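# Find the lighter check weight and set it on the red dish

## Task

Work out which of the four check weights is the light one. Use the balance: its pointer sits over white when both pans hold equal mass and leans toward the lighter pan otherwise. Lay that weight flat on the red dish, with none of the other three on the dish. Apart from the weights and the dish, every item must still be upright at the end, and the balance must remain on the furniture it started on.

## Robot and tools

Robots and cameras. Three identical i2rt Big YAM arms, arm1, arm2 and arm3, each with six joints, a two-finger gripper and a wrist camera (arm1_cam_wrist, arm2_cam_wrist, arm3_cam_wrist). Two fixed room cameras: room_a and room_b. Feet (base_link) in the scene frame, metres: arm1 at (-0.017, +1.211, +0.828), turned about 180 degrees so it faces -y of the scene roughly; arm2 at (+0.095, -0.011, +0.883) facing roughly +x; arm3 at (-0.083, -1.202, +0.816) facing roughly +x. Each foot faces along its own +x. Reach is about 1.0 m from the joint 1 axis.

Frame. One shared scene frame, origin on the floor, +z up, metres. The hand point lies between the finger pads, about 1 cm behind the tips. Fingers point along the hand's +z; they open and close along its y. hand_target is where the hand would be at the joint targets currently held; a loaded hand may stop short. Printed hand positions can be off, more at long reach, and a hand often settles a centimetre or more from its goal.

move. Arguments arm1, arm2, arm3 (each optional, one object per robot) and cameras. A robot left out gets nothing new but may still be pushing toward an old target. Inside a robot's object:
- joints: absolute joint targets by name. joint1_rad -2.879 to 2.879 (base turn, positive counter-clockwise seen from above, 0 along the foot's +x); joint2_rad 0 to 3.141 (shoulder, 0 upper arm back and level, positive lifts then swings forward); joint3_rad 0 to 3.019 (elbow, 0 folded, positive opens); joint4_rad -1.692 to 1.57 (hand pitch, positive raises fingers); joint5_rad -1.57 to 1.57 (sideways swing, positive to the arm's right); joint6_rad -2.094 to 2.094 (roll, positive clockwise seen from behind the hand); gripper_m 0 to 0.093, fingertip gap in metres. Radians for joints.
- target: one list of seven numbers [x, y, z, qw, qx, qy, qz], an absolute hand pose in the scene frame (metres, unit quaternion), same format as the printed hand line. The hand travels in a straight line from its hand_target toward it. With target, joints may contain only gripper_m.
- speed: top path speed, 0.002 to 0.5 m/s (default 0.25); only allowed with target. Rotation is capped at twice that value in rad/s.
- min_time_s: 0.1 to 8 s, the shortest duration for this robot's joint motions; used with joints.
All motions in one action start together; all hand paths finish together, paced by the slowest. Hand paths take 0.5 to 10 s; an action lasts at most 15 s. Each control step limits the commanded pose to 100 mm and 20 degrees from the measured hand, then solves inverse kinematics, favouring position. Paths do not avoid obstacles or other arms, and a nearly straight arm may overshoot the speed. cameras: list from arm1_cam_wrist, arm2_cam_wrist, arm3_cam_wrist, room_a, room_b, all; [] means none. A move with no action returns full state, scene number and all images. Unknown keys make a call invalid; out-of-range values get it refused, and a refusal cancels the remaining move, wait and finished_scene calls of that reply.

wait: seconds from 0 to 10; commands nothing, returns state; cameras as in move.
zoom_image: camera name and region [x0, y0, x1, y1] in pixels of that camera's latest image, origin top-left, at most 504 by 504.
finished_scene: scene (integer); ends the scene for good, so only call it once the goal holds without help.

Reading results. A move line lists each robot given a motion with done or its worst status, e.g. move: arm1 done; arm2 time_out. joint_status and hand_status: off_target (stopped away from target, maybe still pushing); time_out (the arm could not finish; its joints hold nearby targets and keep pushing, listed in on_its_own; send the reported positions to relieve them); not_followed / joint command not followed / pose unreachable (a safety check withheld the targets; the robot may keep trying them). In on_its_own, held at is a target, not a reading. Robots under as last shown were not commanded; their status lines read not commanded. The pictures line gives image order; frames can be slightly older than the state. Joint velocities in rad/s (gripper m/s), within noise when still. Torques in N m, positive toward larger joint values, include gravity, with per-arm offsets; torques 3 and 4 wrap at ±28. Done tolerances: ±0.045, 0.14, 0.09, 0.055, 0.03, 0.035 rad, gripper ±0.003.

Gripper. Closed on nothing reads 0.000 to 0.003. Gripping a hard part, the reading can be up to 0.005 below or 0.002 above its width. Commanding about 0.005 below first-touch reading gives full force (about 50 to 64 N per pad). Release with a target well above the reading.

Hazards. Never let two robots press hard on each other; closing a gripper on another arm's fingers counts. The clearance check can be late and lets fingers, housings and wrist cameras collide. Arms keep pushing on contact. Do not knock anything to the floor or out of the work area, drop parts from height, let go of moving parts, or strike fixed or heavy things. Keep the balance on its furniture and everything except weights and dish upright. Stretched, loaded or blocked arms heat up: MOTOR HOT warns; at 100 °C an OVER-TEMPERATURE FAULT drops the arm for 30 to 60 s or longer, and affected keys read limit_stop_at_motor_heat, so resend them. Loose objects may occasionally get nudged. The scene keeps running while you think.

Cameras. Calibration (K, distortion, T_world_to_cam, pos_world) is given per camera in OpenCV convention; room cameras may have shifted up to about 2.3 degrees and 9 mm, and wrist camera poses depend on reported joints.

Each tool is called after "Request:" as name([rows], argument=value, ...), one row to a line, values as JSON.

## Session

Request:
move()

Scene clock: 0.00 s.
Joint torques (N m): no reading
Heat: arm1: hottest joint2_rad 35 °C; arm2: hottest joint2_rad 29 °C; arm3: hottest joint2_rad 34 °C.
Joint velocities: within noise
arm1.joint_positions: joint1_rad=+0.776 joint2_rad=+0.602 joint3_rad=+1.507 joint4_rad=-1.261 joint5_rad=+0.098 joint6_rad=+0.607 gripper_m=+0.09396
arm1.joint_status: not commanded
arm1.hand: x=-0.1701 y=+1.0660 z=+1.4453 quat_wxyz=(-0.349, -0.815, -0.066, +0.458) (m; scene frame)
arm1.hand_target: x=-0.1672 y=+1.0692 z=+1.4585 quat_wxyz=(-0.357, -0.807, -0.065, +0.467) (m; scene frame)
arm1.hand_status: not commanded
arm2.joint_positions: joint1_rad=+0.021 joint2_rad=+0.603 joint3_rad=+1.379 joint4_rad=-1.633 joint5_rad=-0.031 joint6_rad=+0.148 gripper_m=+0.09396
arm2.joint_status: not commanded
arm2.hand: x=-0.0901 y=-0.0176 z=+1.3638 quat_wxyz=(+0.028, +0.934, -0.076, -0.347) (m; scene frame)
arm2.hand_target: x=-0.0886 y=-0.0177 z=+1.3731 quat_wxyz=(+0.029, +0.930, -0.075, -0.358) (m; scene frame)
arm2.hand_status: not commanded
arm3.joint_positions: joint1_rad=+0.525 joint2_rad=+0.628 joint3_rad=+1.422 joint4_rad=-1.611 joint5_rad=-0.278 joint6_rad=-0.485 gripper_m=+0.09396
arm3.joint_status: not commanded
arm3.hand: x=-0.2389 y=-1.3139 z=+1.3216 quat_wxyz=(+0.100, +0.819, +0.423, -0.375) (m; scene frame)
arm3.hand_target: x=-0.2372 y=-1.3133 z=+1.3293 quat_wxyz=(+0.099, +0.815, +0.422, -0.384) (m; scene frame)
arm3.hand_status: not commanded
pictures: arm1_cam_wrist, arm2_cam_wrist, arm3_cam_wrist, room_a, room_b
camera_calibration:
arm1_cam_wrist: T_world_to_cam=[[-0.426578, 0.750242, -0.505142, -0.142259], [0.876534, 0.205232, -0.435395, 0.562627], [-0.22298, -0.628504, -0.74516, 1.8366], [0, 0, 0, 1]] pos_world=[-0.144322, 1.14557, 1.54166]
arm2_cam_wrist: T_world_to_cam=[[0.114776, 0.987548, -0.107587, 0.175562], [0.988832, -0.123942, -0.0827592, 0.205023], [-0.0950631, -0.0968864, -0.990745, 1.46502], [0, 0, 0, 1]] pos_world=[-0.0836141, -0.00602373, 1.48732]
arm3_cam_wrist: T_world_to_cam=[[-0.763962, 0.629021, 0.143855, 0.455582], [0.608574, 0.776494, -0.163383, 1.38403], [-0.214474, -0.0372722, -0.976018, 1.31615], [0, 0, 0, 1]] pos_world=[-0.211956, -1.3122, 1.44517]

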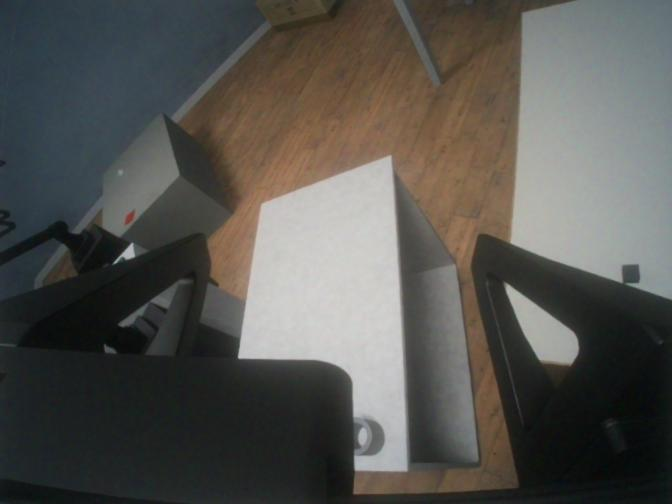

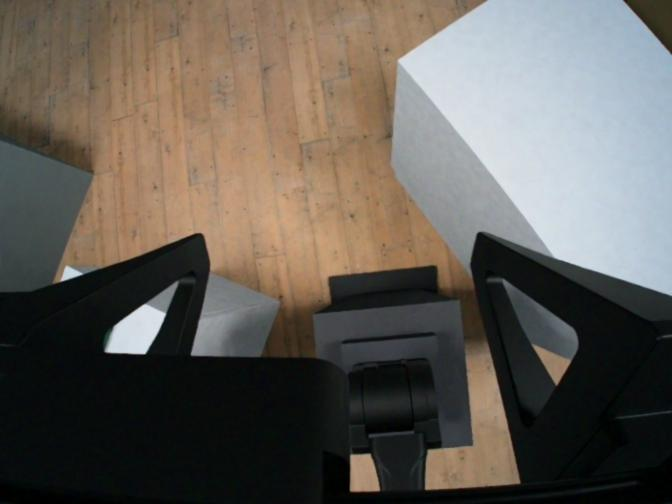

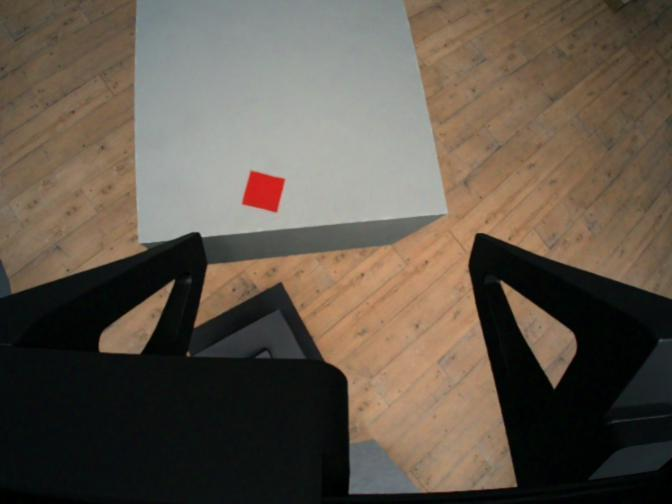

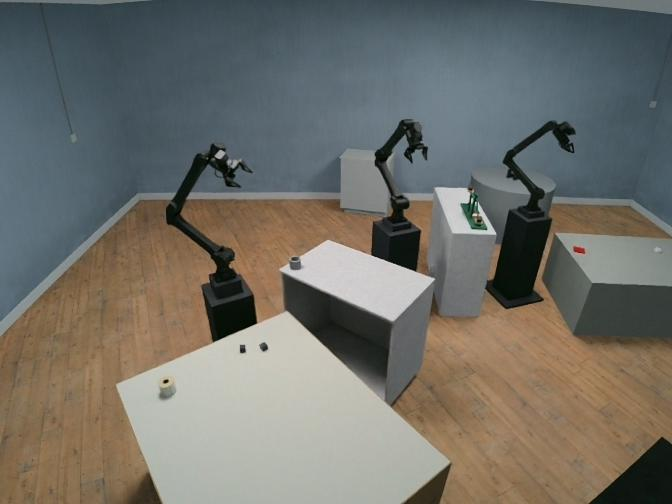

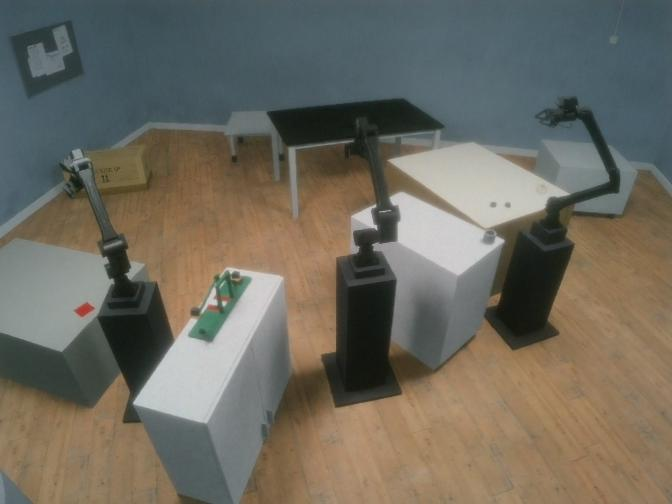

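Request:
zoom_image(camera="room_b", region=[175, 260, 265, 350])

Request:
zoom_image(camera="room_a", region=[430, 170, 520, 260])

Scaled by 5.600 from the camera's 672x504 image, which has a finer 960x720 frame.

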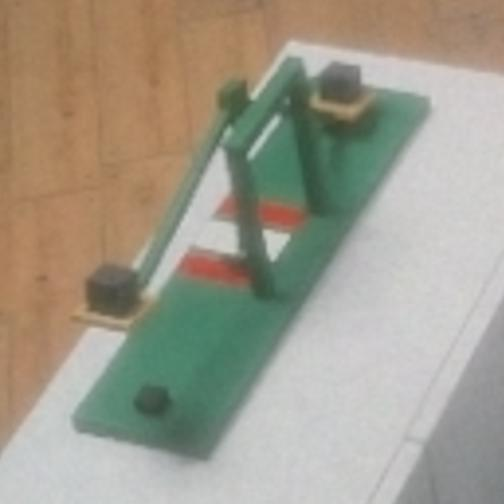

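Scaled by 5.600 from the camera's 672x504 image, which has a finer 960x720 frame.

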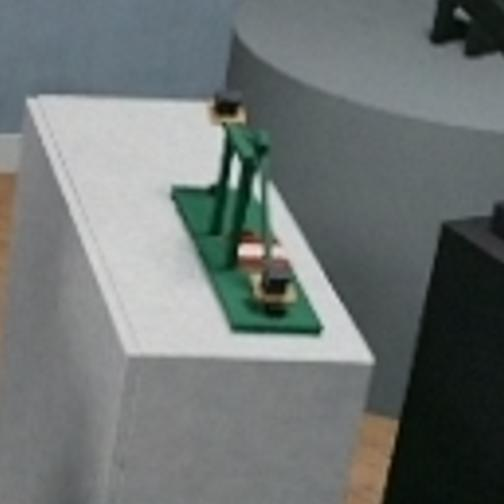

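Request:
move(arm3={"joints":{"joint1_rad":-2.13,"joint2_rad":0.65,"joint3_rad":1.5,"joint4_rad":-1.6,"joint5_rad":0,"joint6_rad":0},"min_time_s":3}, cameras=["arm3_cam_wrist"])

Request:
zoom_image(camera="arm3_cam_wrist", region=[180, 50, 500, 300])

Scene clock: 4.43 s.
Joint torques (N m): arm1=[-0.09 3.25 9.91 2.02 0.07 -0.12] | arm2=[1.61 2.32 10.7 1.8 -0.04 0.09] | arm3=[-1.79 2.49 9.39 2.21 0.14 0.02]
Heat: arm1: hottest joint2_rad 35 °C; arm2: hottest joint2_rad 29 °C; arm3: hottest joint2_rad 34 °C.
move: arm3 done
Joint velocities: within noise
arm1, arm2: as last shown
arm3.joint_positions: joint1_rad=-2.122 joint2_rad=+0.637 joint3_rad=+1.461 joint4_rad=-1.611 joint5_rad=-0.003 joint6_rad=-0.009 gripper_m=+0.09397
arm3.joint_status: all done
arm3.hand: x=+0.0487 y=-1.0604 z=+1.3310 quat_wxyz=(-0.346, +0.383, -0.842, -0.161) (m; scene frame)
arm3.hand_target: x=+0.0522 y=-1.0596 z=+1.3475 quat_wxyz=(-0.361, +0.372, -0.839, -0.167) (m; scene frame)
arm3.hand_status: not commanded
pictures: arm3_cam_wrist
camera_calibration:
arm3_cam_wrist: T_world_to_cam=[[0.750259, -0.660976, -0.0149281, -0.715758], [-0.654185, -0.738905, -0.161435, -0.534345], [0.0956743, 0.130884, -0.98677, 1.57404], [0, 0, 0, 1]] pos_world=[0.0368479, -1.07395, 1.45627]

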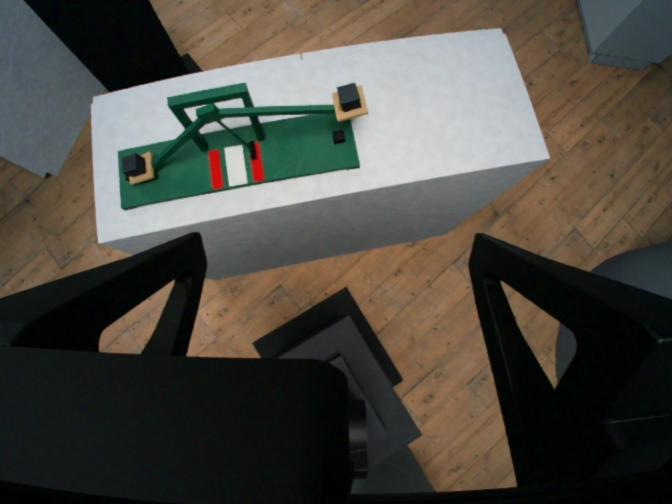

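Scaled by 1.575 from the camera's 672x504 image, which has a finer 960x720 frame.

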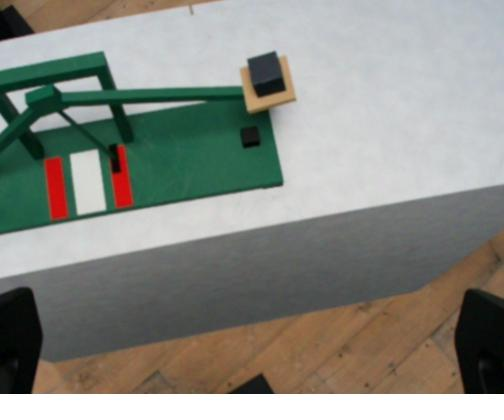

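Request:
move(arm3={"target":[0.22,-0.862,1.04,0.339,-0.490,0.801,0.056],"speed":0.25,"joints":{"gripper_m":0.06}}, cameras=["arm3_cam_wrist"])

Request:
zoom_image(camera="arm3_cam_wrist", region=[180, 50, 500, 300])

Scene clock: 7.50 s.
Joint torques (N m): arm1=[-0.15 2.9 10.09 2.06 0.11 -0.13] | arm2=[1.67 2.32 10.78 1.8 -0.03 0.09] | arm3=[-0.62 -7.65 9.31 2.24 0.18 -0.11]
Heat: arm1: hottest joint2_rad 35 °C; arm2: hottest joint2_rad 29 °C; arm3: hottest joint2_rad 34 °C.
move: arm3 done
Joint velocities: within noise
arm1, arm2: as last shown
arm3.joint_positions: joint1_rad=-2.080 joint2_rad=+1.125 joint3_rad=+0.898 joint4_rad=-0.654 joint5_rad=+0.124 joint6_rad=-0.242 gripper_m=+0.06010
arm3.joint_status: all done
arm3.hand: x=+0.2185 y=-0.8681 z=+1.0404 quat_wxyz=(-0.336, +0.485, -0.806, -0.057) (m; scene frame)
arm3.hand_target: x=+0.2199 y=-0.8622 z=+1.0399 quat_wxyz=(-0.339, +0.490, -0.801, -0.056) (m; scene frame)
arm3.hand_status: done (0.006 m and 0.9 deg from the pose sent, 0.392 m and 17.8 deg at the start)
pictures: arm3_cam_wrist
camera_calibration:
arm3_cam_wrist: T_world_to_cam=[[0.815884, -0.531848, 0.226873, -0.874319], [-0.537573, -0.842213, -0.0411316, -0.568335], [0.212951, -0.0884021, -0.973055, 1.01561], [0, 0, 0, 1]] pos_world=[0.191547, -0.853882, 1.16323]

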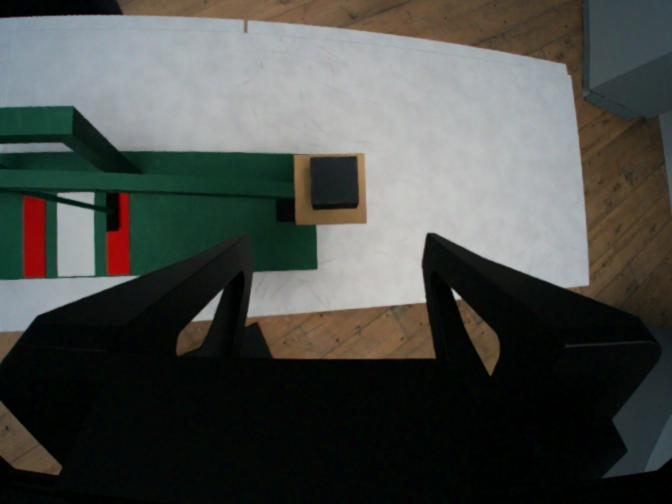

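Scaled by 1.575 from the camera's 672x504 image, which has a finer 960x720 frame.

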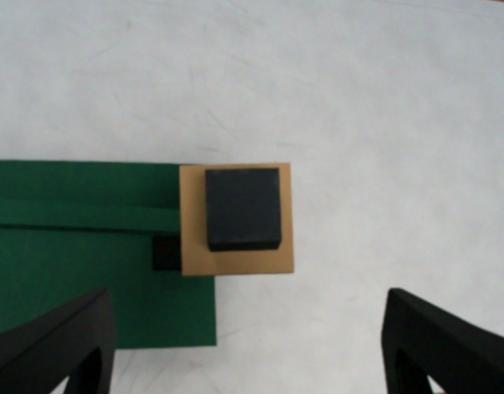

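Request:
move(arm3={"target":[0.271,-0.822,0.938,0.339,-0.490,0.801,0.056],"speed":0.15}, cameras=["arm3_cam_wrist"])

Request:
zoom_image(camera="arm3_cam_wrist", region=[180, 100, 500, 350])

Scene clock: 9.47 s.
Joint torques (N m): arm1=[0.03 2.49 9.95 2.22 0.11 -0.16] | arm2=[1.32 2.32 10.74 1.76 -0.04 0.09] | arm3=[-1.49 -10.58 8.4 2.19 -0.06 -0.12]
Heat: arm1: hottest joint2_rad 35 °C; arm2: hottest joint3_rad 30 °C; arm3: hottest joint2_rad 34 °C.
move: arm3 done
Joint velocities: within noise
arm1, arm2: as last shown
arm3.joint_positions: joint1_rad=-2.106 joint2_rad=+1.409 joint3_rad=+0.864 joint4_rad=-0.325 joint5_rad=+0.104 joint6_rad=-0.272 gripper_m=+0.06010
arm3.joint_status: not commanded
arm3.hand: x=+0.2656 y=-0.8236 z=+0.9436 quat_wxyz=(-0.340, +0.489, -0.802, -0.058) (m; scene frame)
arm3.hand_target: x=+0.2709 y=-0.8222 z=+0.9381 quat_wxyz=(-0.339, +0.490, -0.801, -0.056) (m; scene frame)
arm3.hand_status: done (0.008 m and 0.3 deg from the pose sent, 0.124 m and 0.9 deg at the start)
pictures: arm3_cam_wrist
camera_calibration:
arm3_cam_wrist: T_world_to_cam=[[0.819441, -0.52407, 0.232095, -0.866504], [-0.528358, -0.847634, -0.0485195, -0.509533], [0.222159, -0.0828705, -0.971482, 0.915941], [0, 0, 0, 1]] pos_world=[0.237348, -0.810102, 1.06621]

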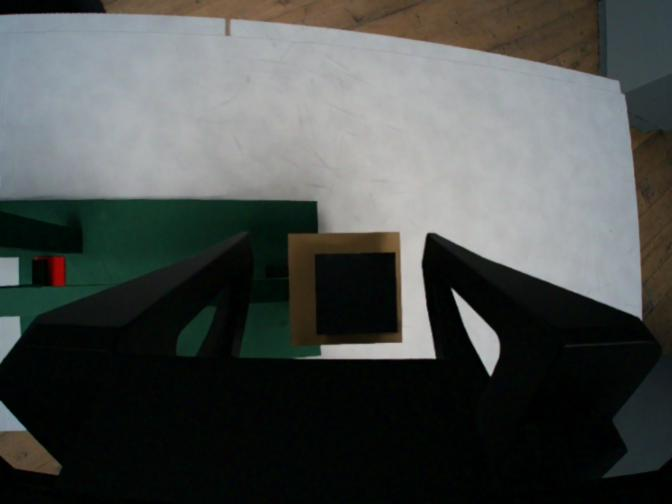

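Scaled by 1.575 from the camera's 672x504 image, which has a finer 960x720 frame.

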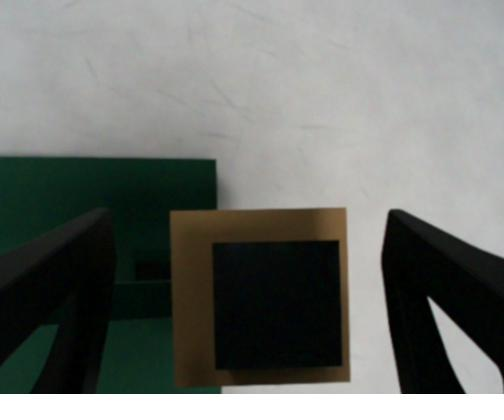

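Request:
move(arm3={"target":[0.276,-0.843,0.911,0.339,-0.490,0.801,0.056],"speed":0.06}, cameras=["arm3_cam_wrist"])

Request:
zoom_image(camera="arm3_cam_wrist", region=[180, 100, 500, 350])

Scene clock: 11.07 s.
Joint torques (N m): arm1=[-0.44 2.55 9.99 2.04 0.09 -0.15] | arm2=[1.26 2.26 10.76 1.78 -0.04 0.08] | arm3=[-1.67 -9.93 7.34 2.25 -0.09 -0.11]
Heat: arm1: hottest joint2_rad 35 °C; arm2: hottest joint3_rad 30 °C; arm3: hottest joint2_rad 34 °C.
move: arm3 off_target
Joint velocities: within noise
arm1, arm2: as last shown
arm3.joint_positions: joint1_rad=-2.151 joint2_rad=+1.419 joint3_rad=+0.805 joint4_rad=-0.238 joint5_rad=+0.075 joint6_rad=-0.307 gripper_m=+0.06010
arm3.joint_status: not commanded
arm3.hand: x=+0.2738 y=-0.8411 z=+0.9237 quat_wxyz=(-0.346, +0.487, -0.800, -0.059) (m; scene frame)
arm3.hand_target: x=+0.2757 y=-0.8432 z=+0.9112 quat_wxyz=(-0.339, +0.490, -0.801, -0.056) (m; scene frame)
arm3.hand_status: off_target (0.013 m and 1.0 deg from the pose sent, 0.039 m and 0.3 deg at the start)
pictures: arm3_cam_wrist
camera_calibration:
arm3_cam_wrist: T_world_to_cam=[[0.816977, -0.526803, 0.23458, -0.881628], [-0.528077, -0.846878, -0.0627112, -0.507274], [0.231697, -0.0726428, -0.970072, 0.897956], [0, 0, 0, 1]] pos_world=[0.244337, -0.828813, 1.04608]

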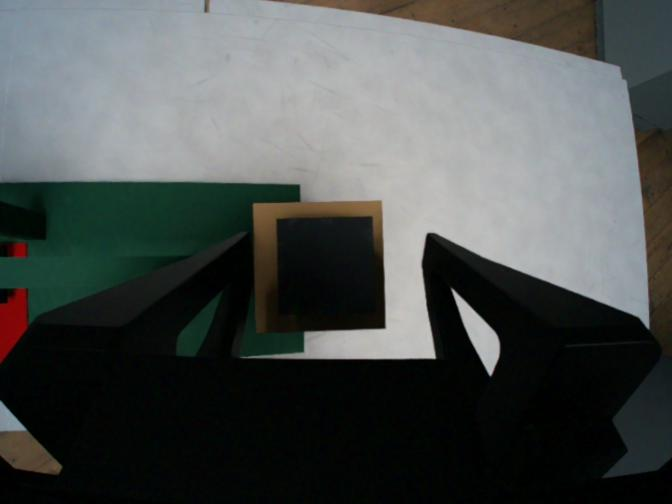

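Scaled by 1.575 from the camera's 672x504 image, which has a finer 960x720 frame.

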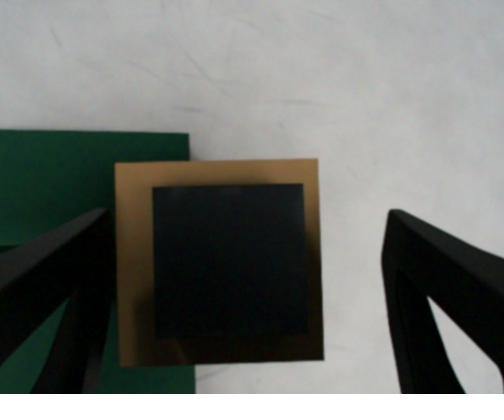

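Request:
move(arm3={"target":[0.273,-0.830,0.907,0.339,-0.490,0.801,0.056],"speed":0.05}, cameras=["arm3_cam_wrist","room_b"])

Request:
zoom_image(camera="arm3_cam_wrist", region=[180, 100, 500, 350])

Request:
zoom_image(camera="room_b", region=[175, 260, 265, 350])

Scene clock: 12.33 s.
Joint torques (N m): arm1=[-0.62 2.78 9.99 2 0.09 -0.15] | arm2=[1.55 2.2 10.69 1.78 -0.04 0.08] | arm3=[-0.5 -10.11 8.38 2.19 0.14 0.1]
Heat: arm1: hottest joint2_rad 35 °C; arm2: hottest joint3_rad 30 °C; arm3: hottest joint2_rad 34 °C.
move: arm3 done
Joint velocities: within noise
arm1, arm2: as last shown
arm3.joint_positions: joint1_rad=-2.137 joint2_rad=+1.445 joint3_rad=+0.805 joint4_rad=-0.228 joint5_rad=+0.087 joint6_rad=-0.304 gripper_m=+0.06010
arm3.joint_status: not commanded
arm3.hand: x=+0.2710 y=-0.8367 z=+0.9130 quat_wxyz=(-0.340, +0.491, -0.800, -0.055) (m; scene frame)
arm3.hand_target: x=+0.2728 y=-0.8302 z=+0.9070 quat_wxyz=(-0.339, +0.490, -0.801, -0.056) (m; scene frame)
arm3.hand_status: done (0.009 m and 0.3 deg from the pose sent, 0.020 m and 1.0 deg at the start)
pictures: arm3_cam_wrist, room_b
camera_calibration:
arm3_cam_wrist: T_world_to_cam=[[0.820011, -0.520048, 0.239024, -0.873841], [-0.525261, -0.849663, -0.0466312, -0.523461], [0.22734, -0.0873118, -0.969893, 0.877362], [0, 0, 0, 1]] pos_world=[0.242146, -0.822601, 1.03541]

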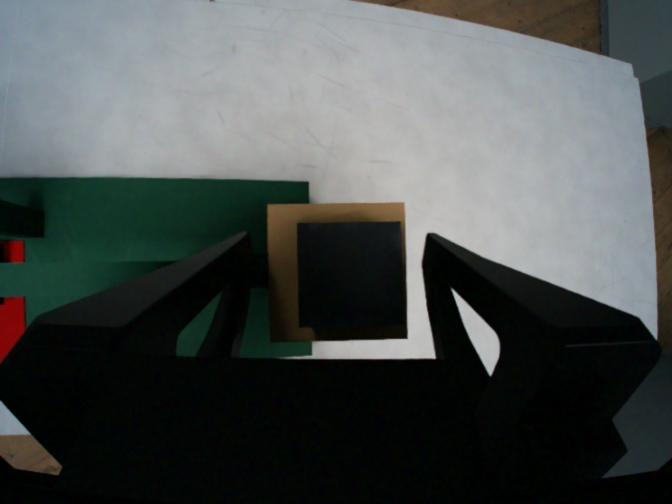

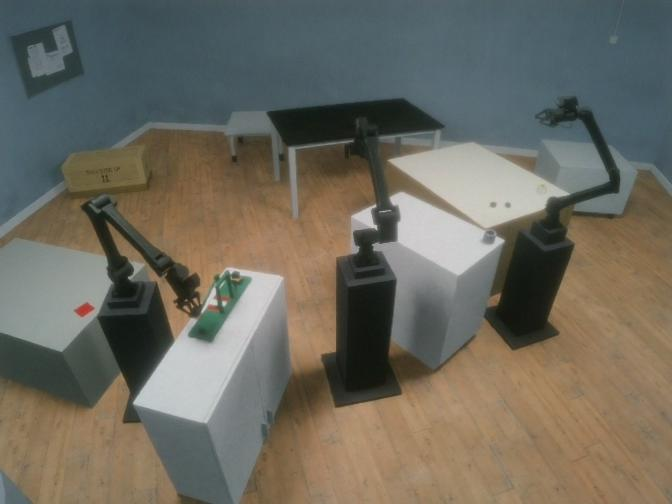

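Scaled by 1.575 from the camera's 672x504 image, which has a finer 960x720 frame.

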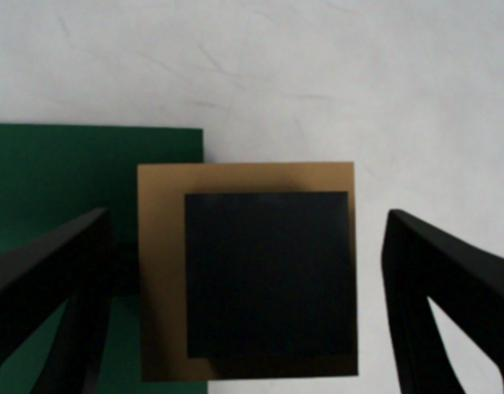

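Scaled by 5.600 from the camera's 672x504 image, which has a finer 960x720 frame.

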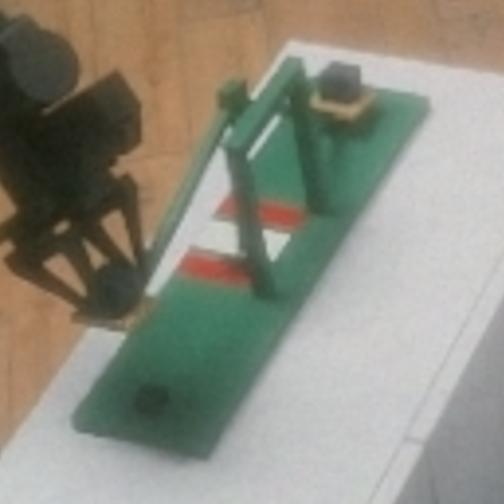

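Request:
move(arm3={"target":[0.274,-0.832,0.926,0.339,-0.490,0.801,0.056],"speed":0.05}, cameras=["arm3_cam_wrist"])

Scene clock: 13.57 s.
Joint torques (N m): arm1=[-0.44 2.61 9.91 2.11 0.11 -0.11] | arm2=[1.61 2.26 10.78 1.76 -0.03 0.1] | arm3=[-0.79 -12.81 9.91 1.17 0.02 0.04]
Heat: arm1: hottest joint2_rad 35 °C; arm2: hottest joint3_rad 31 °C; arm3: hottest joint2_rad 34 °C.
move: arm3 off_target
Joint velocities: within noise
arm1, arm2: as last shown
arm3.joint_positions: joint1_rad=-2.137 joint2_rad=+1.445 joint3_rad=+0.805 joint4_rad=-0.262 joint5_rad=+0.087 joint6_rad=-0.304 gripper_m=+0.06010
arm3.joint_status: not commanded
arm3.hand: x=+0.2666 y=-0.8415 z=+0.9076 quat_wxyz=(-0.325, +0.495, -0.804, -0.050) (m; scene frame)
arm3.hand_target: x=+0.2737 y=-0.8323 z=+0.9261 quat_wxyz=(-0.339, +0.490, -0.801, -0.056) (m; scene frame)
arm3.hand_status: off_target (0.022 m and 1.9 deg from the pose sent, 0.014 m and 0.3 deg at the start)
pictures: arm3_cam_wrist
camera_calibration:
arm3_cam_wrist: T_world_to_cam=[[0.825662, -0.513723, 0.233176, -0.862281], [-0.525609, -0.850628, -0.0129175, -0.561532], [0.204982, -0.111894, -0.972349, 0.860245], [0, 0, 0, 1]] pos_world=[0.240472, -0.824373, 1.03027]

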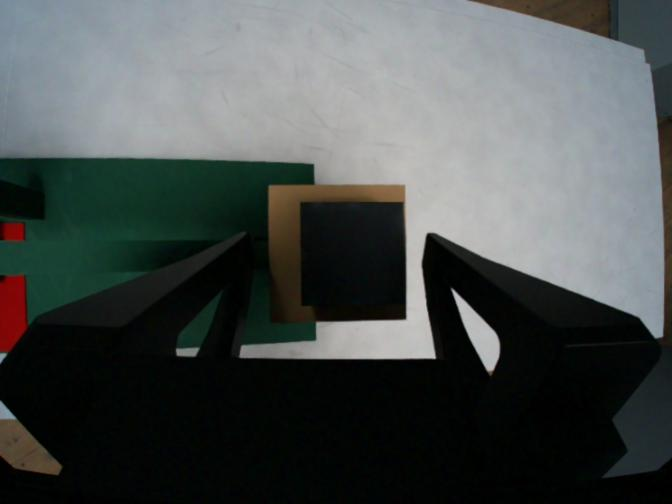

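Request:
move(arm3={"target":[0.276,-0.829,0.943,0.339,-0.490,0.801,0.056],"speed":0.06}, cameras=["arm3_cam_wrist"])

Request:
zoom_image(camera="arm3_cam_wrist", region=[180, 100, 500, 350])

Scene clock: 14.70 s.
Joint torques (N m): arm1=[-0.62 3.08 10 2.24 0.08 -0.14] | arm2=[1.67 2.37 10.71 1.73 -0.03 0.08] | arm3=[-0.73 -12.92 10.86 1.42 0.08 0.05]
Heat: arm1: hottest joint3_rad 36 °C; arm2: hottest joint3_rad 31 °C; arm3: hottest joint2_rad 34 °C.
move: arm3 off_target
Joint velocities: within noise
arm1, arm2: as last shown
arm3.joint_positions: joint1_rad=-2.137 joint2_rad=+1.427 joint3_rad=+0.827 joint4_rad=-0.317 joint5_rad=+0.087 joint6_rad=-0.304 gripper_m=+0.06010
arm3.joint_status: not commanded
arm3.hand: x=+0.2658 y=-0.8424 z=+0.9179 quat_wxyz=(-0.318, +0.496, -0.806, -0.049) (m; scene frame)
arm3.hand_target: x=+0.2752 y=-0.8298 z=+0.9432 quat_wxyz=(-0.339, +0.490, -0.801, -0.056) (m; scene frame)
arm3.hand_status: off_target (0.030 m and 2.7 deg from the pose sent, 0.039 m and 1.9 deg at the start)
pictures: arm3_cam_wrist
camera_calibration:
arm3_cam_wrist: T_world_to_cam=[[0.8283, -0.510846, 0.230122, -0.859937], [-0.525353, -0.850882, 0.00208832, -0.576578], [0.19474, -0.122625, -0.973159, 0.864708], [0, 0, 0, 1]] pos_world=[0.240985, -0.82386, 1.04059]

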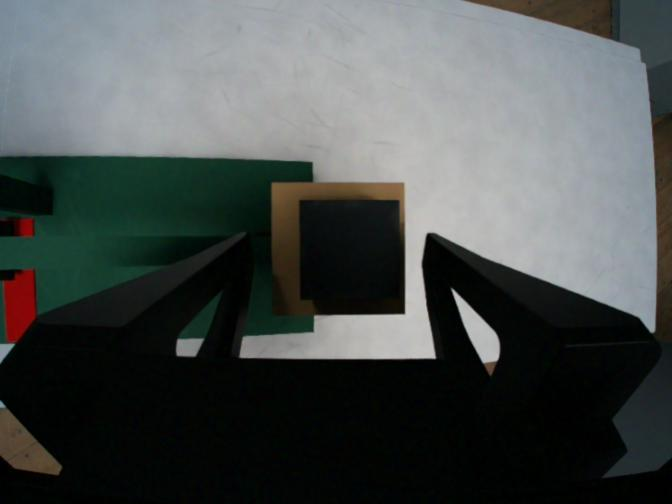

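Scaled by 1.575 from the camera's 672x504 image, which has a finer 960x720 frame.

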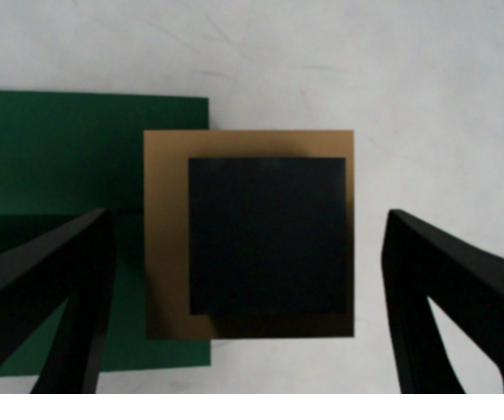

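Request:
move(arm3={"joints":{"gripper_m":0.027},"min_time_s":1.5})

Request:
move(arm3={"target":[0.255,-0.86,1.04,0.339,-0.490,0.801,0.056],"speed":0.12}, cameras=["arm3_cam_wrist"])

Scene clock: 15.57 s.
Joint torques (N m): arm1=[-0.62 2.49 9.99 2.09 0.1 -0.13] | arm2=[1.38 2.14 10.71 1.8 -0.04 0.09] | arm3=[-0.67 -12.81 10.86 1.25 0.04 0.05]
Heat: arm1: hottest joint3_rad 36 °C; arm2: hottest joint3_rad 31 °C; arm3: hottest joint2_rad 34 °C.
move: arm3 done
Joint velocities: within noise
arm1.joint_positions: joint1_rad=+0.776 joint2_rad=+0.602 joint3_rad=+1.507 joint4_rad=-1.261 joint5_rad=+0.098 joint6_rad=+0.607 gripper_m=+0.09396
arm1.joint_status: not commanded
arm1.hand: x=-0.1701 y=+1.0660 z=+1.4453 quat_wxyz=(-0.349, -0.815, -0.066, +0.458) (m; scene frame)
arm1.hand_target: x=-0.1672 y=+1.0692 z=+1.4585 quat_wxyz=(-0.357, -0.807, -0.065, +0.467) (m; scene frame)
arm1.hand_status: not commanded
arm2.joint_positions: joint1_rad=+0.021 joint2_rad=+0.603 joint3_rad=+1.379 joint4_rad=-1.633 joint5_rad=-0.031 joint6_rad=+0.148 gripper_m=+0.09396
arm2.joint_status: not commanded
arm2.hand: x=-0.0901 y=-0.0176 z=+1.3638 quat_wxyz=(+0.028, +0.934, -0.076, -0.347) (m; scene frame)
arm2.hand_target: x=-0.0886 y=-0.0177 z=+1.3731 quat_wxyz=(+0.029, +0.930, -0.075, -0.358) (m; scene frame)
arm2.hand_status: not commanded
arm3.joint_positions: joint1_rad=-2.137 joint2_rad=+1.427 joint3_rad=+0.827 joint4_rad=-0.317 joint5_rad=+0.088 joint6_rad=-0.304 gripper_m=+0.02993
arm3.joint_status: all done
arm3.hand: x=+0.2659 y=-0.8425 z=+0.9179 quat_wxyz=(-0.318, +0.496, -0.806, -0.048) (m; scene frame)
arm3.hand_target: x=+0.2752 y=-0.8298 z=+0.9432 quat_wxyz=(-0.339, +0.490, -0.801, -0.056) (m; scene frame)
arm3.hand_status: not commanded
pictures: none

Scene clock: 17.20 s.
Joint torques (N m): arm1=[-0.79 3.08 9.83 2 0.11 -0.15] | arm2=[1.44 2.2 10.77 1.76 -0.04 0.09] | arm3=[-1.55 -10.75 12.63 1.42 -0.06 -0.05]
Heat: arm1: hottest joint3_rad 36 °C; arm2: hottest joint3_rad 31 °C; arm3: hottest joint2_rad 34 °C.
move: arm3 off_target
Joint velocities: within noise
arm1, arm2: as last shown
arm3.joint_positions: joint1_rad=-2.137 joint2_rad=+1.216 joint3_rad=+0.899 joint4_rad=-0.615 joint5_rad=+0.084 joint6_rad=-0.304 gripper_m=+0.02991
arm3.joint_status: not commanded
arm3.hand: x=+0.2421 y=-0.8691 z=+1.0069 quat_wxyz=(-0.311, +0.498, -0.808, -0.048) (m; scene frame)
arm3.hand_target: x=+0.2539 y=-0.8611 z=+1.0401 quat_wxyz=(-0.339, +0.490, -0.801, -0.056) (m; scene frame)
arm3.hand_status: off_target (0.037 m and 3.5 deg from the pose sent, 0.124 m and 2.7 deg at the start)
pictures: arm3_cam_wrist
camera_calibration:
arm3_cam_wrist: T_world_to_cam=[[0.831832, -0.507252, 0.225279, -0.867279], [-0.52361, -0.851819, 0.0153972, -0.626598], [0.184087, -0.130767, -0.974173, 0.949207], [0, 0, 0, 1]] pos_world=[0.2186, -0.849553, 1.12972]

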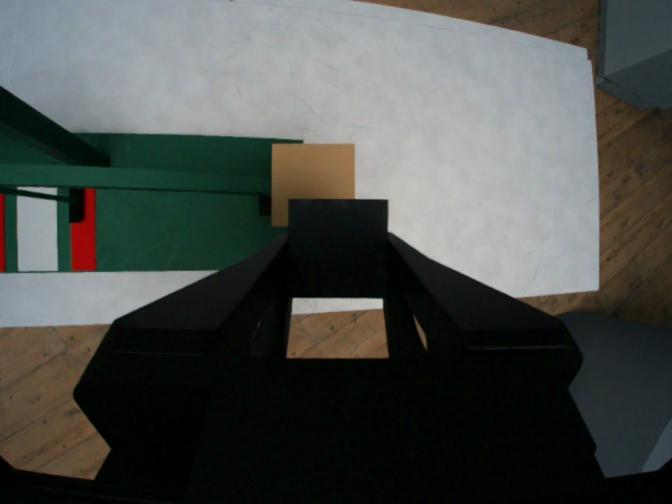

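Request:
move(arm3={"joints":{"joint2_rad":1.15,"joint3_rad":1.7,"joint4_rad":-1.48},"min_time_s":1.8})

Request:
move(arm3={"joints":{"joint1_rad":1.1,"joint5_rad":0,"joint6_rad":0},"min_time_s":3.2}, cameras=["arm3_cam_wrist"])

Scene clock: 20.50 s.
Joint torques (N m): arm1=[-0.62 2.96 9.91 2.09 0.09 -0.14] | arm2=[1.38 2.26 10.76 1.78 -0.04 0.08] | arm3=[-1.73 -8.23 11.44 1.25 -0.06 -0.06]
Heat: arm1: hottest joint3_rad 36 °C; arm2: hottest joint3_rad 32 °C; arm3: hottest joint2_rad 34 °C.
move: arm3 done
Joint velocities: within noise
arm1, arm2: as last shown
arm3.joint_positions: joint1_rad=-2.137 joint2_rad=+1.155 joint3_rad=+1.653 joint4_rad=-1.474 joint5_rad=+0.084 joint6_rad=-0.304 gripper_m=+0.02991
arm3.joint_status: all done
arm3.hand: x=+0.2049 y=-0.9145 z=+1.2972 quat_wxyz=(-0.291, +0.503, -0.813, -0.043) (m; scene frame)
arm3.hand_target: x=+0.2051 y=-0.9183 z=+1.3204 quat_wxyz=(-0.312, +0.497, -0.809, -0.048) (m; scene frame)
arm3.hand_status: not commanded
pictures: none

Scene clock: 24.27 s.
Joint torques (N m): arm1=[-0.32 2.78 9.88 2.11 0.11 -0.16] | arm2=[1.49 2.37 10.76 1.78 -0.03 0.08] | arm3=[-0.62 -8.18 11.44 1.32 -0.02 0.03]
Heat: arm1: hottest joint3_rad 37 °C; arm2: hottest joint3_rad 33 °C; arm3: hottest joint2_rad 34 °C.
move: arm3 done
Joint velocities: within noise
arm1, arm2: as last shown
arm3.joint_positions: joint1_rad=+1.094 joint2_rad=+1.155 joint3_rad=+1.653 joint4_rad=-1.474 joint5_rad=+0.001 joint6_rad=-0.009 gripper_m=+0.02990
arm3.joint_status: all done
arm3.hand: x=-0.3245 y=-1.5270 z=+1.2981 quat_wxyz=(+0.124, +0.854, +0.430, -0.266) (m; scene frame)
arm3.hand_target: x=-0.3205 y=-1.5268 z=+1.3214 quat_wxyz=(+0.137, +0.848, +0.426, -0.284) (m; scene frame)
arm3.hand_status: not commanded
pictures: arm3_cam_wrist
camera_calibration:
arm3_cam_wrist: T_world_to_cam=[[-0.795374, 0.606043, 0.00964281, 0.65655], [0.60608, 0.795038, 0.0241136, 1.38194], [0.00694748, 0.0250236, -0.999663, 1.46462], [0, 0, 0, 1]] pos_world=[-0.325541, -1.53325, 1.42447]

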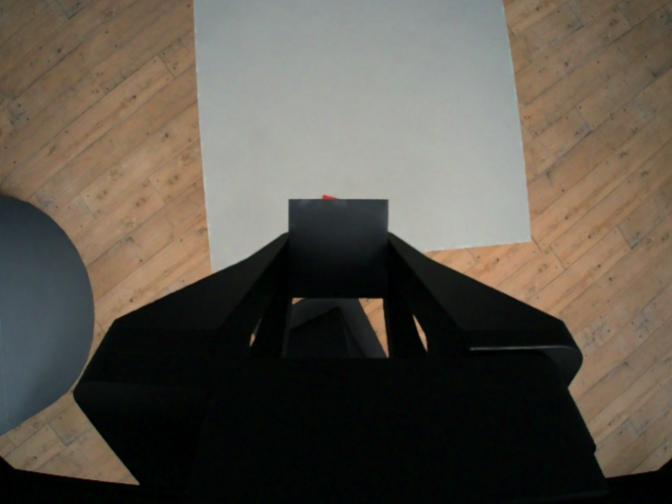

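Request:
move(arm3={"target":[-0.31,-1.514,0.79,0.146,0.847,0.413,-0.300],"speed":0.3}, cameras=["arm3_cam_wrist"])

Scene clock: 27.50 s.
Joint torques (N m): arm1=[-0.15 2.55 10.04 2.21 0.07 -0.13] | arm2=[1.26 2.32 10.69 1.76 -0.02 0.1] | arm3=[-0.56 -7.53 5.04 2.36 0.18 0.04]
Heat: arm1: hottest joint3_rad 37 °C; arm2: hottest joint3_rad 33 °C; arm3: hottest joint2_rad 34 °C.
move: arm3 done
Joint velocities: within noise
arm1, arm2: as last shown
arm3.joint_positions: joint1_rad=+1.118 joint2_rad=+1.496 joint3_rad=+0.376 joint4_rad=+0.223 joint5_rad=+0.019 joint6_rad=+0.034 gripper_m=+0.02990
arm3.joint_status: not commanded
arm3.hand: x=-0.3101 y=-1.5097 z=+0.7922 quat_wxyz=(+0.144, +0.848, +0.414, -0.299) (m; scene frame)
arm3.hand_target: x=-0.3100 y=-1.5139 z=+0.7900 quat_wxyz=(+0.146, +0.847, +0.413, -0.300) (m; scene frame)
arm3.hand_status: done (0.005 m and 0.4 deg from the pose sent, 0.508 m and 5.1 deg at the start)
pictures: arm3_cam_wrist
camera_calibration:
arm3_cam_wrist: T_world_to_cam=[[-0.783087, 0.6219, -0.00390158, 0.700939], [0.621115, 0.78175, -0.0555348, 1.41933], [-0.031487, -0.0459119, -0.998449, 0.838493], [0, 0, 0, 1]] pos_world=[-0.306271, -1.50698, 0.918749]

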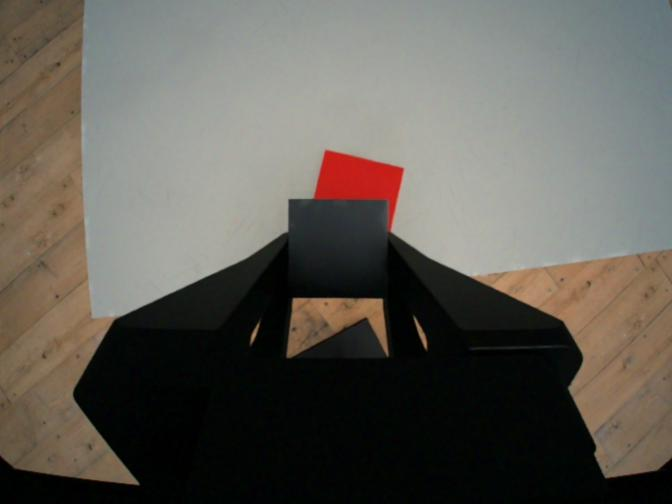

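Request:
move(arm3={"target":[-0.366,-1.557,0.665,0.1355,0.8548,0.4170,-0.2777],"speed":0.2}, cameras=["arm3_cam_wrist"])

Scene clock: 29.73 s.
Joint torques (N m): arm1=[-0.38 3.25 9.89 2.13 0.11 -0.15] | arm2=[1.67 2.32 10.78 1.8 -0.03 0.1] | arm3=[-1.96 -12.51 3.44 2.15 -0.09 -0.13]
Heat: arm1: hottest joint3_rad 37 °C; arm2: hottest joint3_rad 33 °C; arm3: hottest joint2_rad 35 °C.
move: arm3 done
Joint velocities: within noise
arm1, arm2: as last shown
arm3.joint_positions: joint1_rad=+1.076 joint2_rad=+2.057 joint3_rad=+0.602 joint4_rad=+0.496 joint5_rad=-0.011 joint6_rad=+0.007 gripper_m=+0.02990
arm3.joint_status: not commanded
arm3.hand: x=-0.3586 y=-1.5518 z=+0.6679 quat_wxyz=(+0.133, +0.858, +0.417, -0.271) (m; scene frame)
arm3.hand_target: x=-0.3659 y=-1.5567 z=+0.6651 quat_wxyz=(+0.135, +0.855, +0.417, -0.278) (m; scene frame)
arm3.hand_status: done (0.009 m and 0.9 deg from the pose sent, 0.147 m and 2.7 deg at the start)
pictures: arm3_cam_wrist
camera_calibration:
arm3_cam_wrist: T_world_to_cam=[[-0.781171, 0.624239, -0.00987746, 0.696901], [0.624202, 0.781233, 0.00682496, 1.43411], [0.011977, -0.000834066, -0.999928, 0.797317], [0, 0, 0, 1]] pos_world=[-0.360325, -1.55474, 0.794355]

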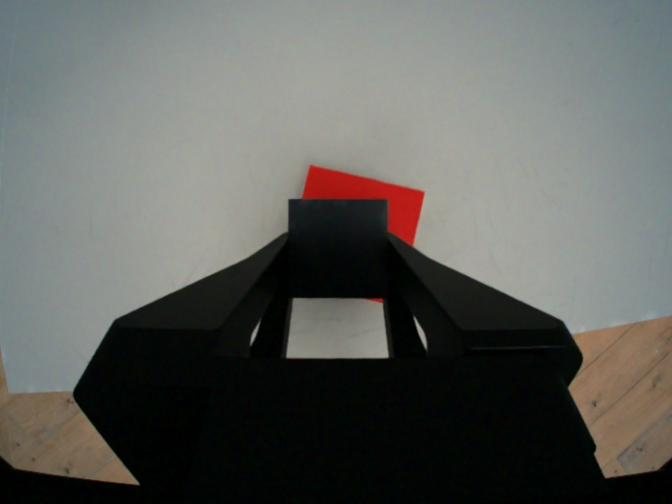

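Request:
move(arm3={"target":[-0.381,-1.560,0.558,0.1355,0.8548,0.4170,-0.2777],"speed":0.12}, cameras=["arm3_cam_wrist"])

Scene clock: 31.77 s.
Joint torques (N m): arm1=[-0.32 3.02 9.89 2.18 0.08 -0.13] | arm2=[1.61 2.32 10.76 1.77 -0.03 0.09] | arm3=[-1.96 -14.45 1.25 2.21 -0.1 -0.13]
Heat: arm1: hottest joint3_rad 38 °C; arm2: hottest joint3_rad 34 °C; arm3: hottest joint2_rad 35 °C.
move: arm3 done
Joint velocities: within noise
arm1, arm2: as last shown
arm3.joint_positions: joint1_rad=+1.053 joint2_rad=+2.420 joint3_rad=+0.770 joint4_rad=+0.701 joint5_rad=-0.026 joint6_rad=-0.013 gripper_m=+0.02990
arm3.joint_status: not commanded
arm3.hand: x=-0.3783 y=-1.5615 z=+0.5641 quat_wxyz=(+0.135, +0.856, +0.416, -0.275) (m; scene frame)
arm3.hand_target: x=-0.3809 y=-1.5599 z=+0.5581 quat_wxyz=(+0.135, +0.855, +0.417, -0.278) (m; scene frame)
arm3.hand_status: done (0.007 m and 0.3 deg from the pose sent, 0.112 m and 0.9 deg at the start)
pictures: arm3_cam_wrist
camera_calibration:
arm3_cam_wrist: T_world_to_cam=[[-0.781807, 0.623439, -0.0100918, 0.685197], [0.623493, 0.781821, -0.00337171, 1.46109], [0.00578791, -0.00892818, -0.999943, 0.678836], [0, 0, 0, 1]] pos_world=[-0.379218, -1.56343, 0.690639]

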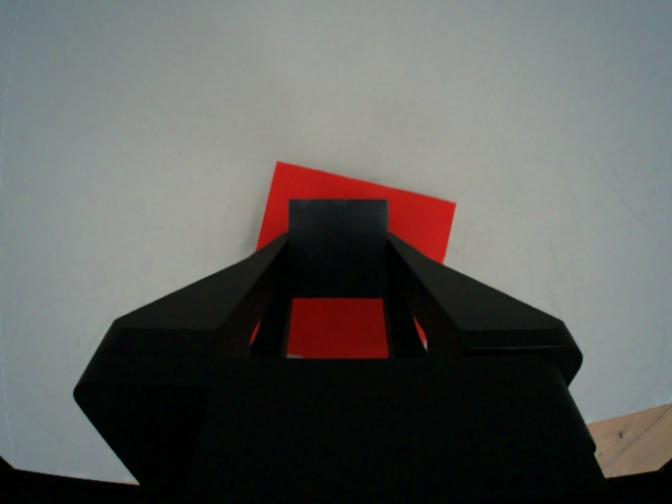

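Request:
move(arm3={"target":[-0.377,-1.549,0.529,0.1355,0.8548,0.4170,-0.2777],"speed":0.06}, cameras=["arm3_cam_wrist"])

Scene clock: 33.37 s.
Joint torques (N m): arm1=[-0.38 2.55 9.95 2.07 0.09 -0.2] | arm2=[1.44 2.26 10.74 1.76 -0.04 0.1] | arm3=[-2.02 -14.33 0.5 2.19 -0.1 -0.13]
Heat: arm1: hottest joint3_rad 38 °C; arm2: hottest joint3_rad 34 °C; arm3: hottest joint2_rad 35 °C.
move: arm3 done
Joint velocities: within noise
arm1, arm2: as last shown
arm3.joint_positions: joint1_rad=+1.043 joint2_rad=+2.514 joint3_rad=+0.795 joint4_rad=+0.774 joint5_rad=-0.032 joint6_rad=-0.021 gripper_m=+0.02990
arm3.joint_status: not commanded
arm3.hand: x=-0.3760 y=-1.5526 z=+0.5358 quat_wxyz=(+0.136, +0.855, +0.416, -0.277) (m; scene frame)
arm3.hand_target: x=-0.3768 y=-1.5488 z=+0.5291 quat_wxyz=(+0.135, +0.855, +0.417, -0.277) (m; scene frame)
arm3.hand_status: done (0.008 m and 0.2 deg from the pose sent, 0.037 m and 0.3 deg at the start)
pictures: arm3_cam_wrist
camera_calibration:
arm3_cam_wrist: T_world_to_cam=[[-0.781918, 0.6233, -0.0101013, 0.680895], [0.623372, 0.781894, -0.00707266, 1.45462], [0.00348972, -0.0118271, -0.999924, 0.645216], [0, 0, 0, 1]] pos_world=[-0.376615, -1.55413, 0.662333]

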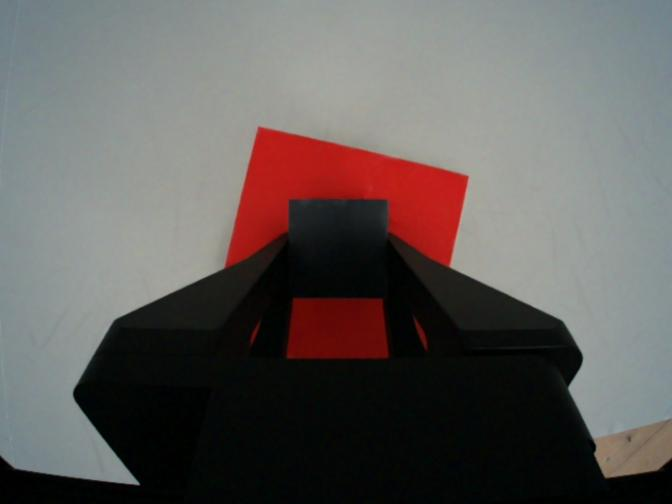

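Request:
move(arm3={"target":[-0.377,-1.549,0.520,0.1355,0.8548,0.4170,-0.2777],"speed":0.04})

Request:
move(arm3={"target":[-0.377,-1.549,0.516,0.1355,0.8548,0.4170,-0.2777],"speed":0.03}, cameras=["arm3_cam_wrist"])

Scene clock: 34.53 s.
Joint torques (N m): arm1=[-0.56 2.84 9.84 2.18 0.09 -0.15] | arm2=[1.44 2.32 10.78 1.76 -0.04 0.11] | arm3=[-1.9 -14.21 0.49 2.1 -0.1 -0.13]
Heat: arm1: hottest joint3_rad 38 °C; arm2: hottest joint3_rad 34 °C; arm3: hottest joint2_rad 35 °C.
move: arm3 done
Joint velocities: within noise
arm1.joint_positions: joint1_rad=+0.776 joint2_rad=+0.602 joint3_rad=+1.507 joint4_rad=-1.261 joint5_rad=+0.098 joint6_rad=+0.607 gripper_m=+0.09396
arm1.joint_status: not commanded
arm1.hand: x=-0.1701 y=+1.0660 z=+1.4453 quat_wxyz=(-0.349, -0.815, -0.066, +0.458) (m; scene frame)
arm1.hand_target: x=-0.1672 y=+1.0692 z=+1.4585 quat_wxyz=(-0.357, -0.807, -0.065, +0.467) (m; scene frame)
arm1.hand_status: not commanded
arm2.joint_positions: joint1_rad=+0.021 joint2_rad=+0.603 joint3_rad=+1.379 joint4_rad=-1.633 joint5_rad=-0.031 joint6_rad=+0.148 gripper_m=+0.09396
arm2.joint_status: not commanded
arm2.hand: x=-0.0901 y=-0.0176 z=+1.3638 quat_wxyz=(+0.028, +0.934, -0.076, -0.347) (m; scene frame)
arm2.hand_target: x=-0.0886 y=-0.0177 z=+1.3731 quat_wxyz=(+0.029, +0.930, -0.075, -0.358) (m; scene frame)
arm2.hand_status: not commanded
arm3.joint_positions: joint1_rad=+1.043 joint2_rad=+2.539 joint3_rad=+0.810 joint4_rad=+0.785 joint5_rad=-0.032 joint6_rad=-0.021 gripper_m=+0.02990
arm3.joint_status: not commanded
arm3.hand: x=-0.3769 y=-1.5535 z=+0.5283 quat_wxyz=(+0.137, +0.855, +0.416, -0.278) (m; scene frame)
arm3.hand_target: x=-0.3769 y=-1.5489 z=+0.5202 quat_wxyz=(+0.135, +0.855, +0.417, -0.278) (m; scene frame)
arm3.hand_status: done (0.009 m and 0.2 deg from the pose sent, 0.016 m and 0.2 deg at the start)
pictures: none

Scene clock: 35.50 s.
Joint torques (N m): arm1=[-0.5 2.61 9.88 2.1 0.08 -0.13] | arm2=[1.61 2.26 10.76 1.72 -0.02 0.09] | arm3=[-1.9 -14.27 0.57 2.35 -0.1 -0.12]
Heat: arm1: hottest joint3_rad 38 °C; arm2: hottest joint3_rad 34 °C; arm3: hottest joint2_rad 35 °C.
move: arm3 done
Joint velocities: within noise
arm1, arm2: as last shown
arm3.joint_positions: joint1_rad=+1.043 joint2_rad=+2.550 joint3_rad=+0.817 joint4_rad=+0.790 joint5_rad=-0.032 joint6_rad=-0.021 gripper_m=+0.02990
arm3.joint_status: not commanded
arm3.hand: x=-0.3772 y=-1.5538 z=+0.5247 quat_wxyz=(+0.137, +0.855, +0.416, -0.278) (m; scene frame)
arm3.hand_target: x=-0.3768 y=-1.5489 z=+0.5162 quat_wxyz=(+0.135, +0.855, +0.417, -0.278) (m; scene frame)
arm3.hand_status: done (0.010 m and 0.2 deg from the pose sent, 0.013 m and 0.2 deg at the start)
pictures: arm3_cam_wrist
camera_calibration:
arm3_cam_wrist: T_world_to_cam=[[-0.78194, 0.623274, -0.0100016, 0.680527], [0.623353, 0.781871, -0.0104769, 1.45797], [0.00128997, -0.0144268, -0.999895, 0.629212], [0, 0, 0, 1]] pos_world=[-0.377512, -1.55502, 0.651227]

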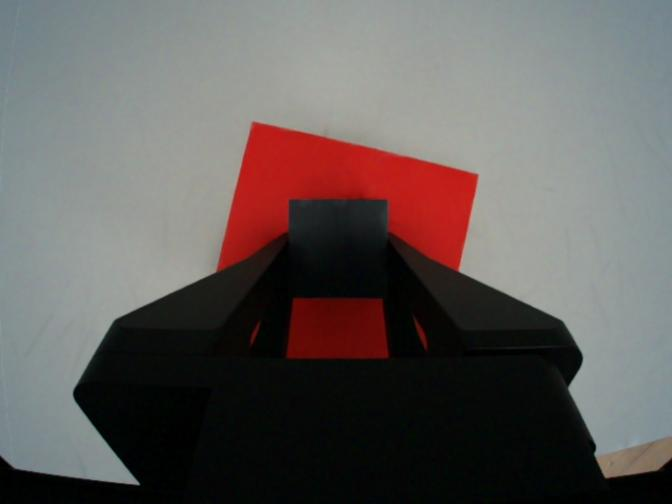

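Request:
move(arm3={"target":[-0.377,-1.549,0.512,0.1355,0.8548,0.4170,-0.2777],"speed":0.03})

Request:
move(arm3={"target":[-0.377,-1.549,0.508,0.1355,0.8548,0.4170,-0.2777],"speed":0.03}, cameras=["arm3_cam_wrist"])

Request:
zoom_image(camera="arm3_cam_wrist", region=[220, 110, 480, 360])

Scene clock: 36.73 s.
Joint torques (N m): arm1=[-0.26 2.61 9.94 2.09 0.1 -0.16] | arm2=[1.44 2.43 10.77 1.73 -0.04 0.09] | arm3=[-1.85 -13.74 0.54 2.1 -0.08 -0.12]
Heat: arm1: hottest joint3_rad 38 °C; arm2: hottest joint3_rad 34 °C; arm3: hottest joint2_rad 35 °C.
move: arm3 off_target
Joint velocities: within noise
arm1, arm2: as last shown
arm3.joint_positions: joint1_rad=+1.043 joint2_rad=+2.555 joint3_rad=+0.823 joint4_rad=+0.798 joint5_rad=-0.032 joint6_rad=-0.021 gripper_m=+0.02990
arm3.joint_status: not commanded
arm3.hand: x=-0.3790 y=-1.5561 z=+0.5243 quat_wxyz=(+0.139, +0.854, +0.415, -0.282) (m; scene frame)
arm3.hand_target: x=-0.3767 y=-1.5488 z=+0.5124 quat_wxyz=(+0.136, +0.855, +0.417, -0.278) (m; scene frame)
arm3.hand_status: off_target (0.014 m and 0.7 deg from the pose sent, 0.014 m and 0.2 deg at the start)
pictures: none

Scene clock: 37.70 s.
Joint torques (N m): arm1=[-0.15 2.9 9.94 2 0.09 -0.12] | arm2=[1.49 2.2 10.76 1.78 -0.03 0.08] | arm3=[-1.96 -13.22 0.68 1.95 -0.06 -0.12]
Heat: arm1: hottest joint3_rad 38 °C; arm2: hottest joint3_rad 35 °C; arm3: hottest joint2_rad 35 °C.
move: arm3 off_target
Joint velocities: within noise
arm1, arm2: as last shown
arm3.joint_positions: joint1_rad=+1.043 joint2_rad=+2.558 joint3_rad=+0.828 joint4_rad=+0.807 joint5_rad=-0.032 joint6_rad=-0.021 gripper_m=+0.02990
arm3.joint_status: not commanded
arm3.hand: x=-0.3808 y=-1.5583 z=+0.5243 quat_wxyz=(+0.141, +0.852, +0.415, -0.286) (m; scene frame)
arm3.hand_target: x=-0.3767 y=-1.5488 z=+0.5088 quat_wxyz=(+0.135, +0.855, +0.417, -0.278) (m; scene frame)
arm3.hand_status: off_target (0.019 m and 1.2 deg from the pose sent, 0.018 m and 0.7 deg at the start)
pictures: arm3_cam_wrist
camera_calibration:
arm3_cam_wrist: T_world_to_cam=[[-0.782476, 0.6226, -0.0100752, 0.679279], [0.622596, 0.781999, -0.0291994, 1.47353], [-0.0103007, -0.0291206, -0.999523, 0.601313], [0, 0, 0, 1]] pos_world=[-0.379697, -1.5577, 0.650896]

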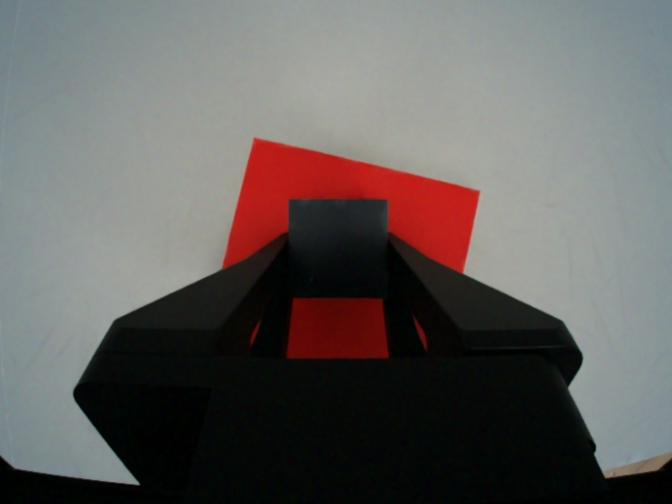

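Scaled by 1.938 from the camera's 672x504 image, which has a finer 960x720 frame.

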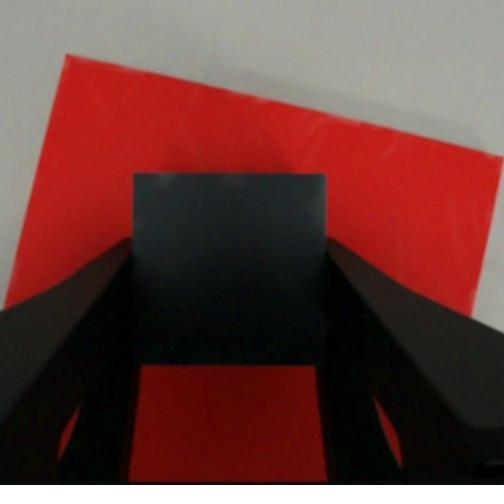

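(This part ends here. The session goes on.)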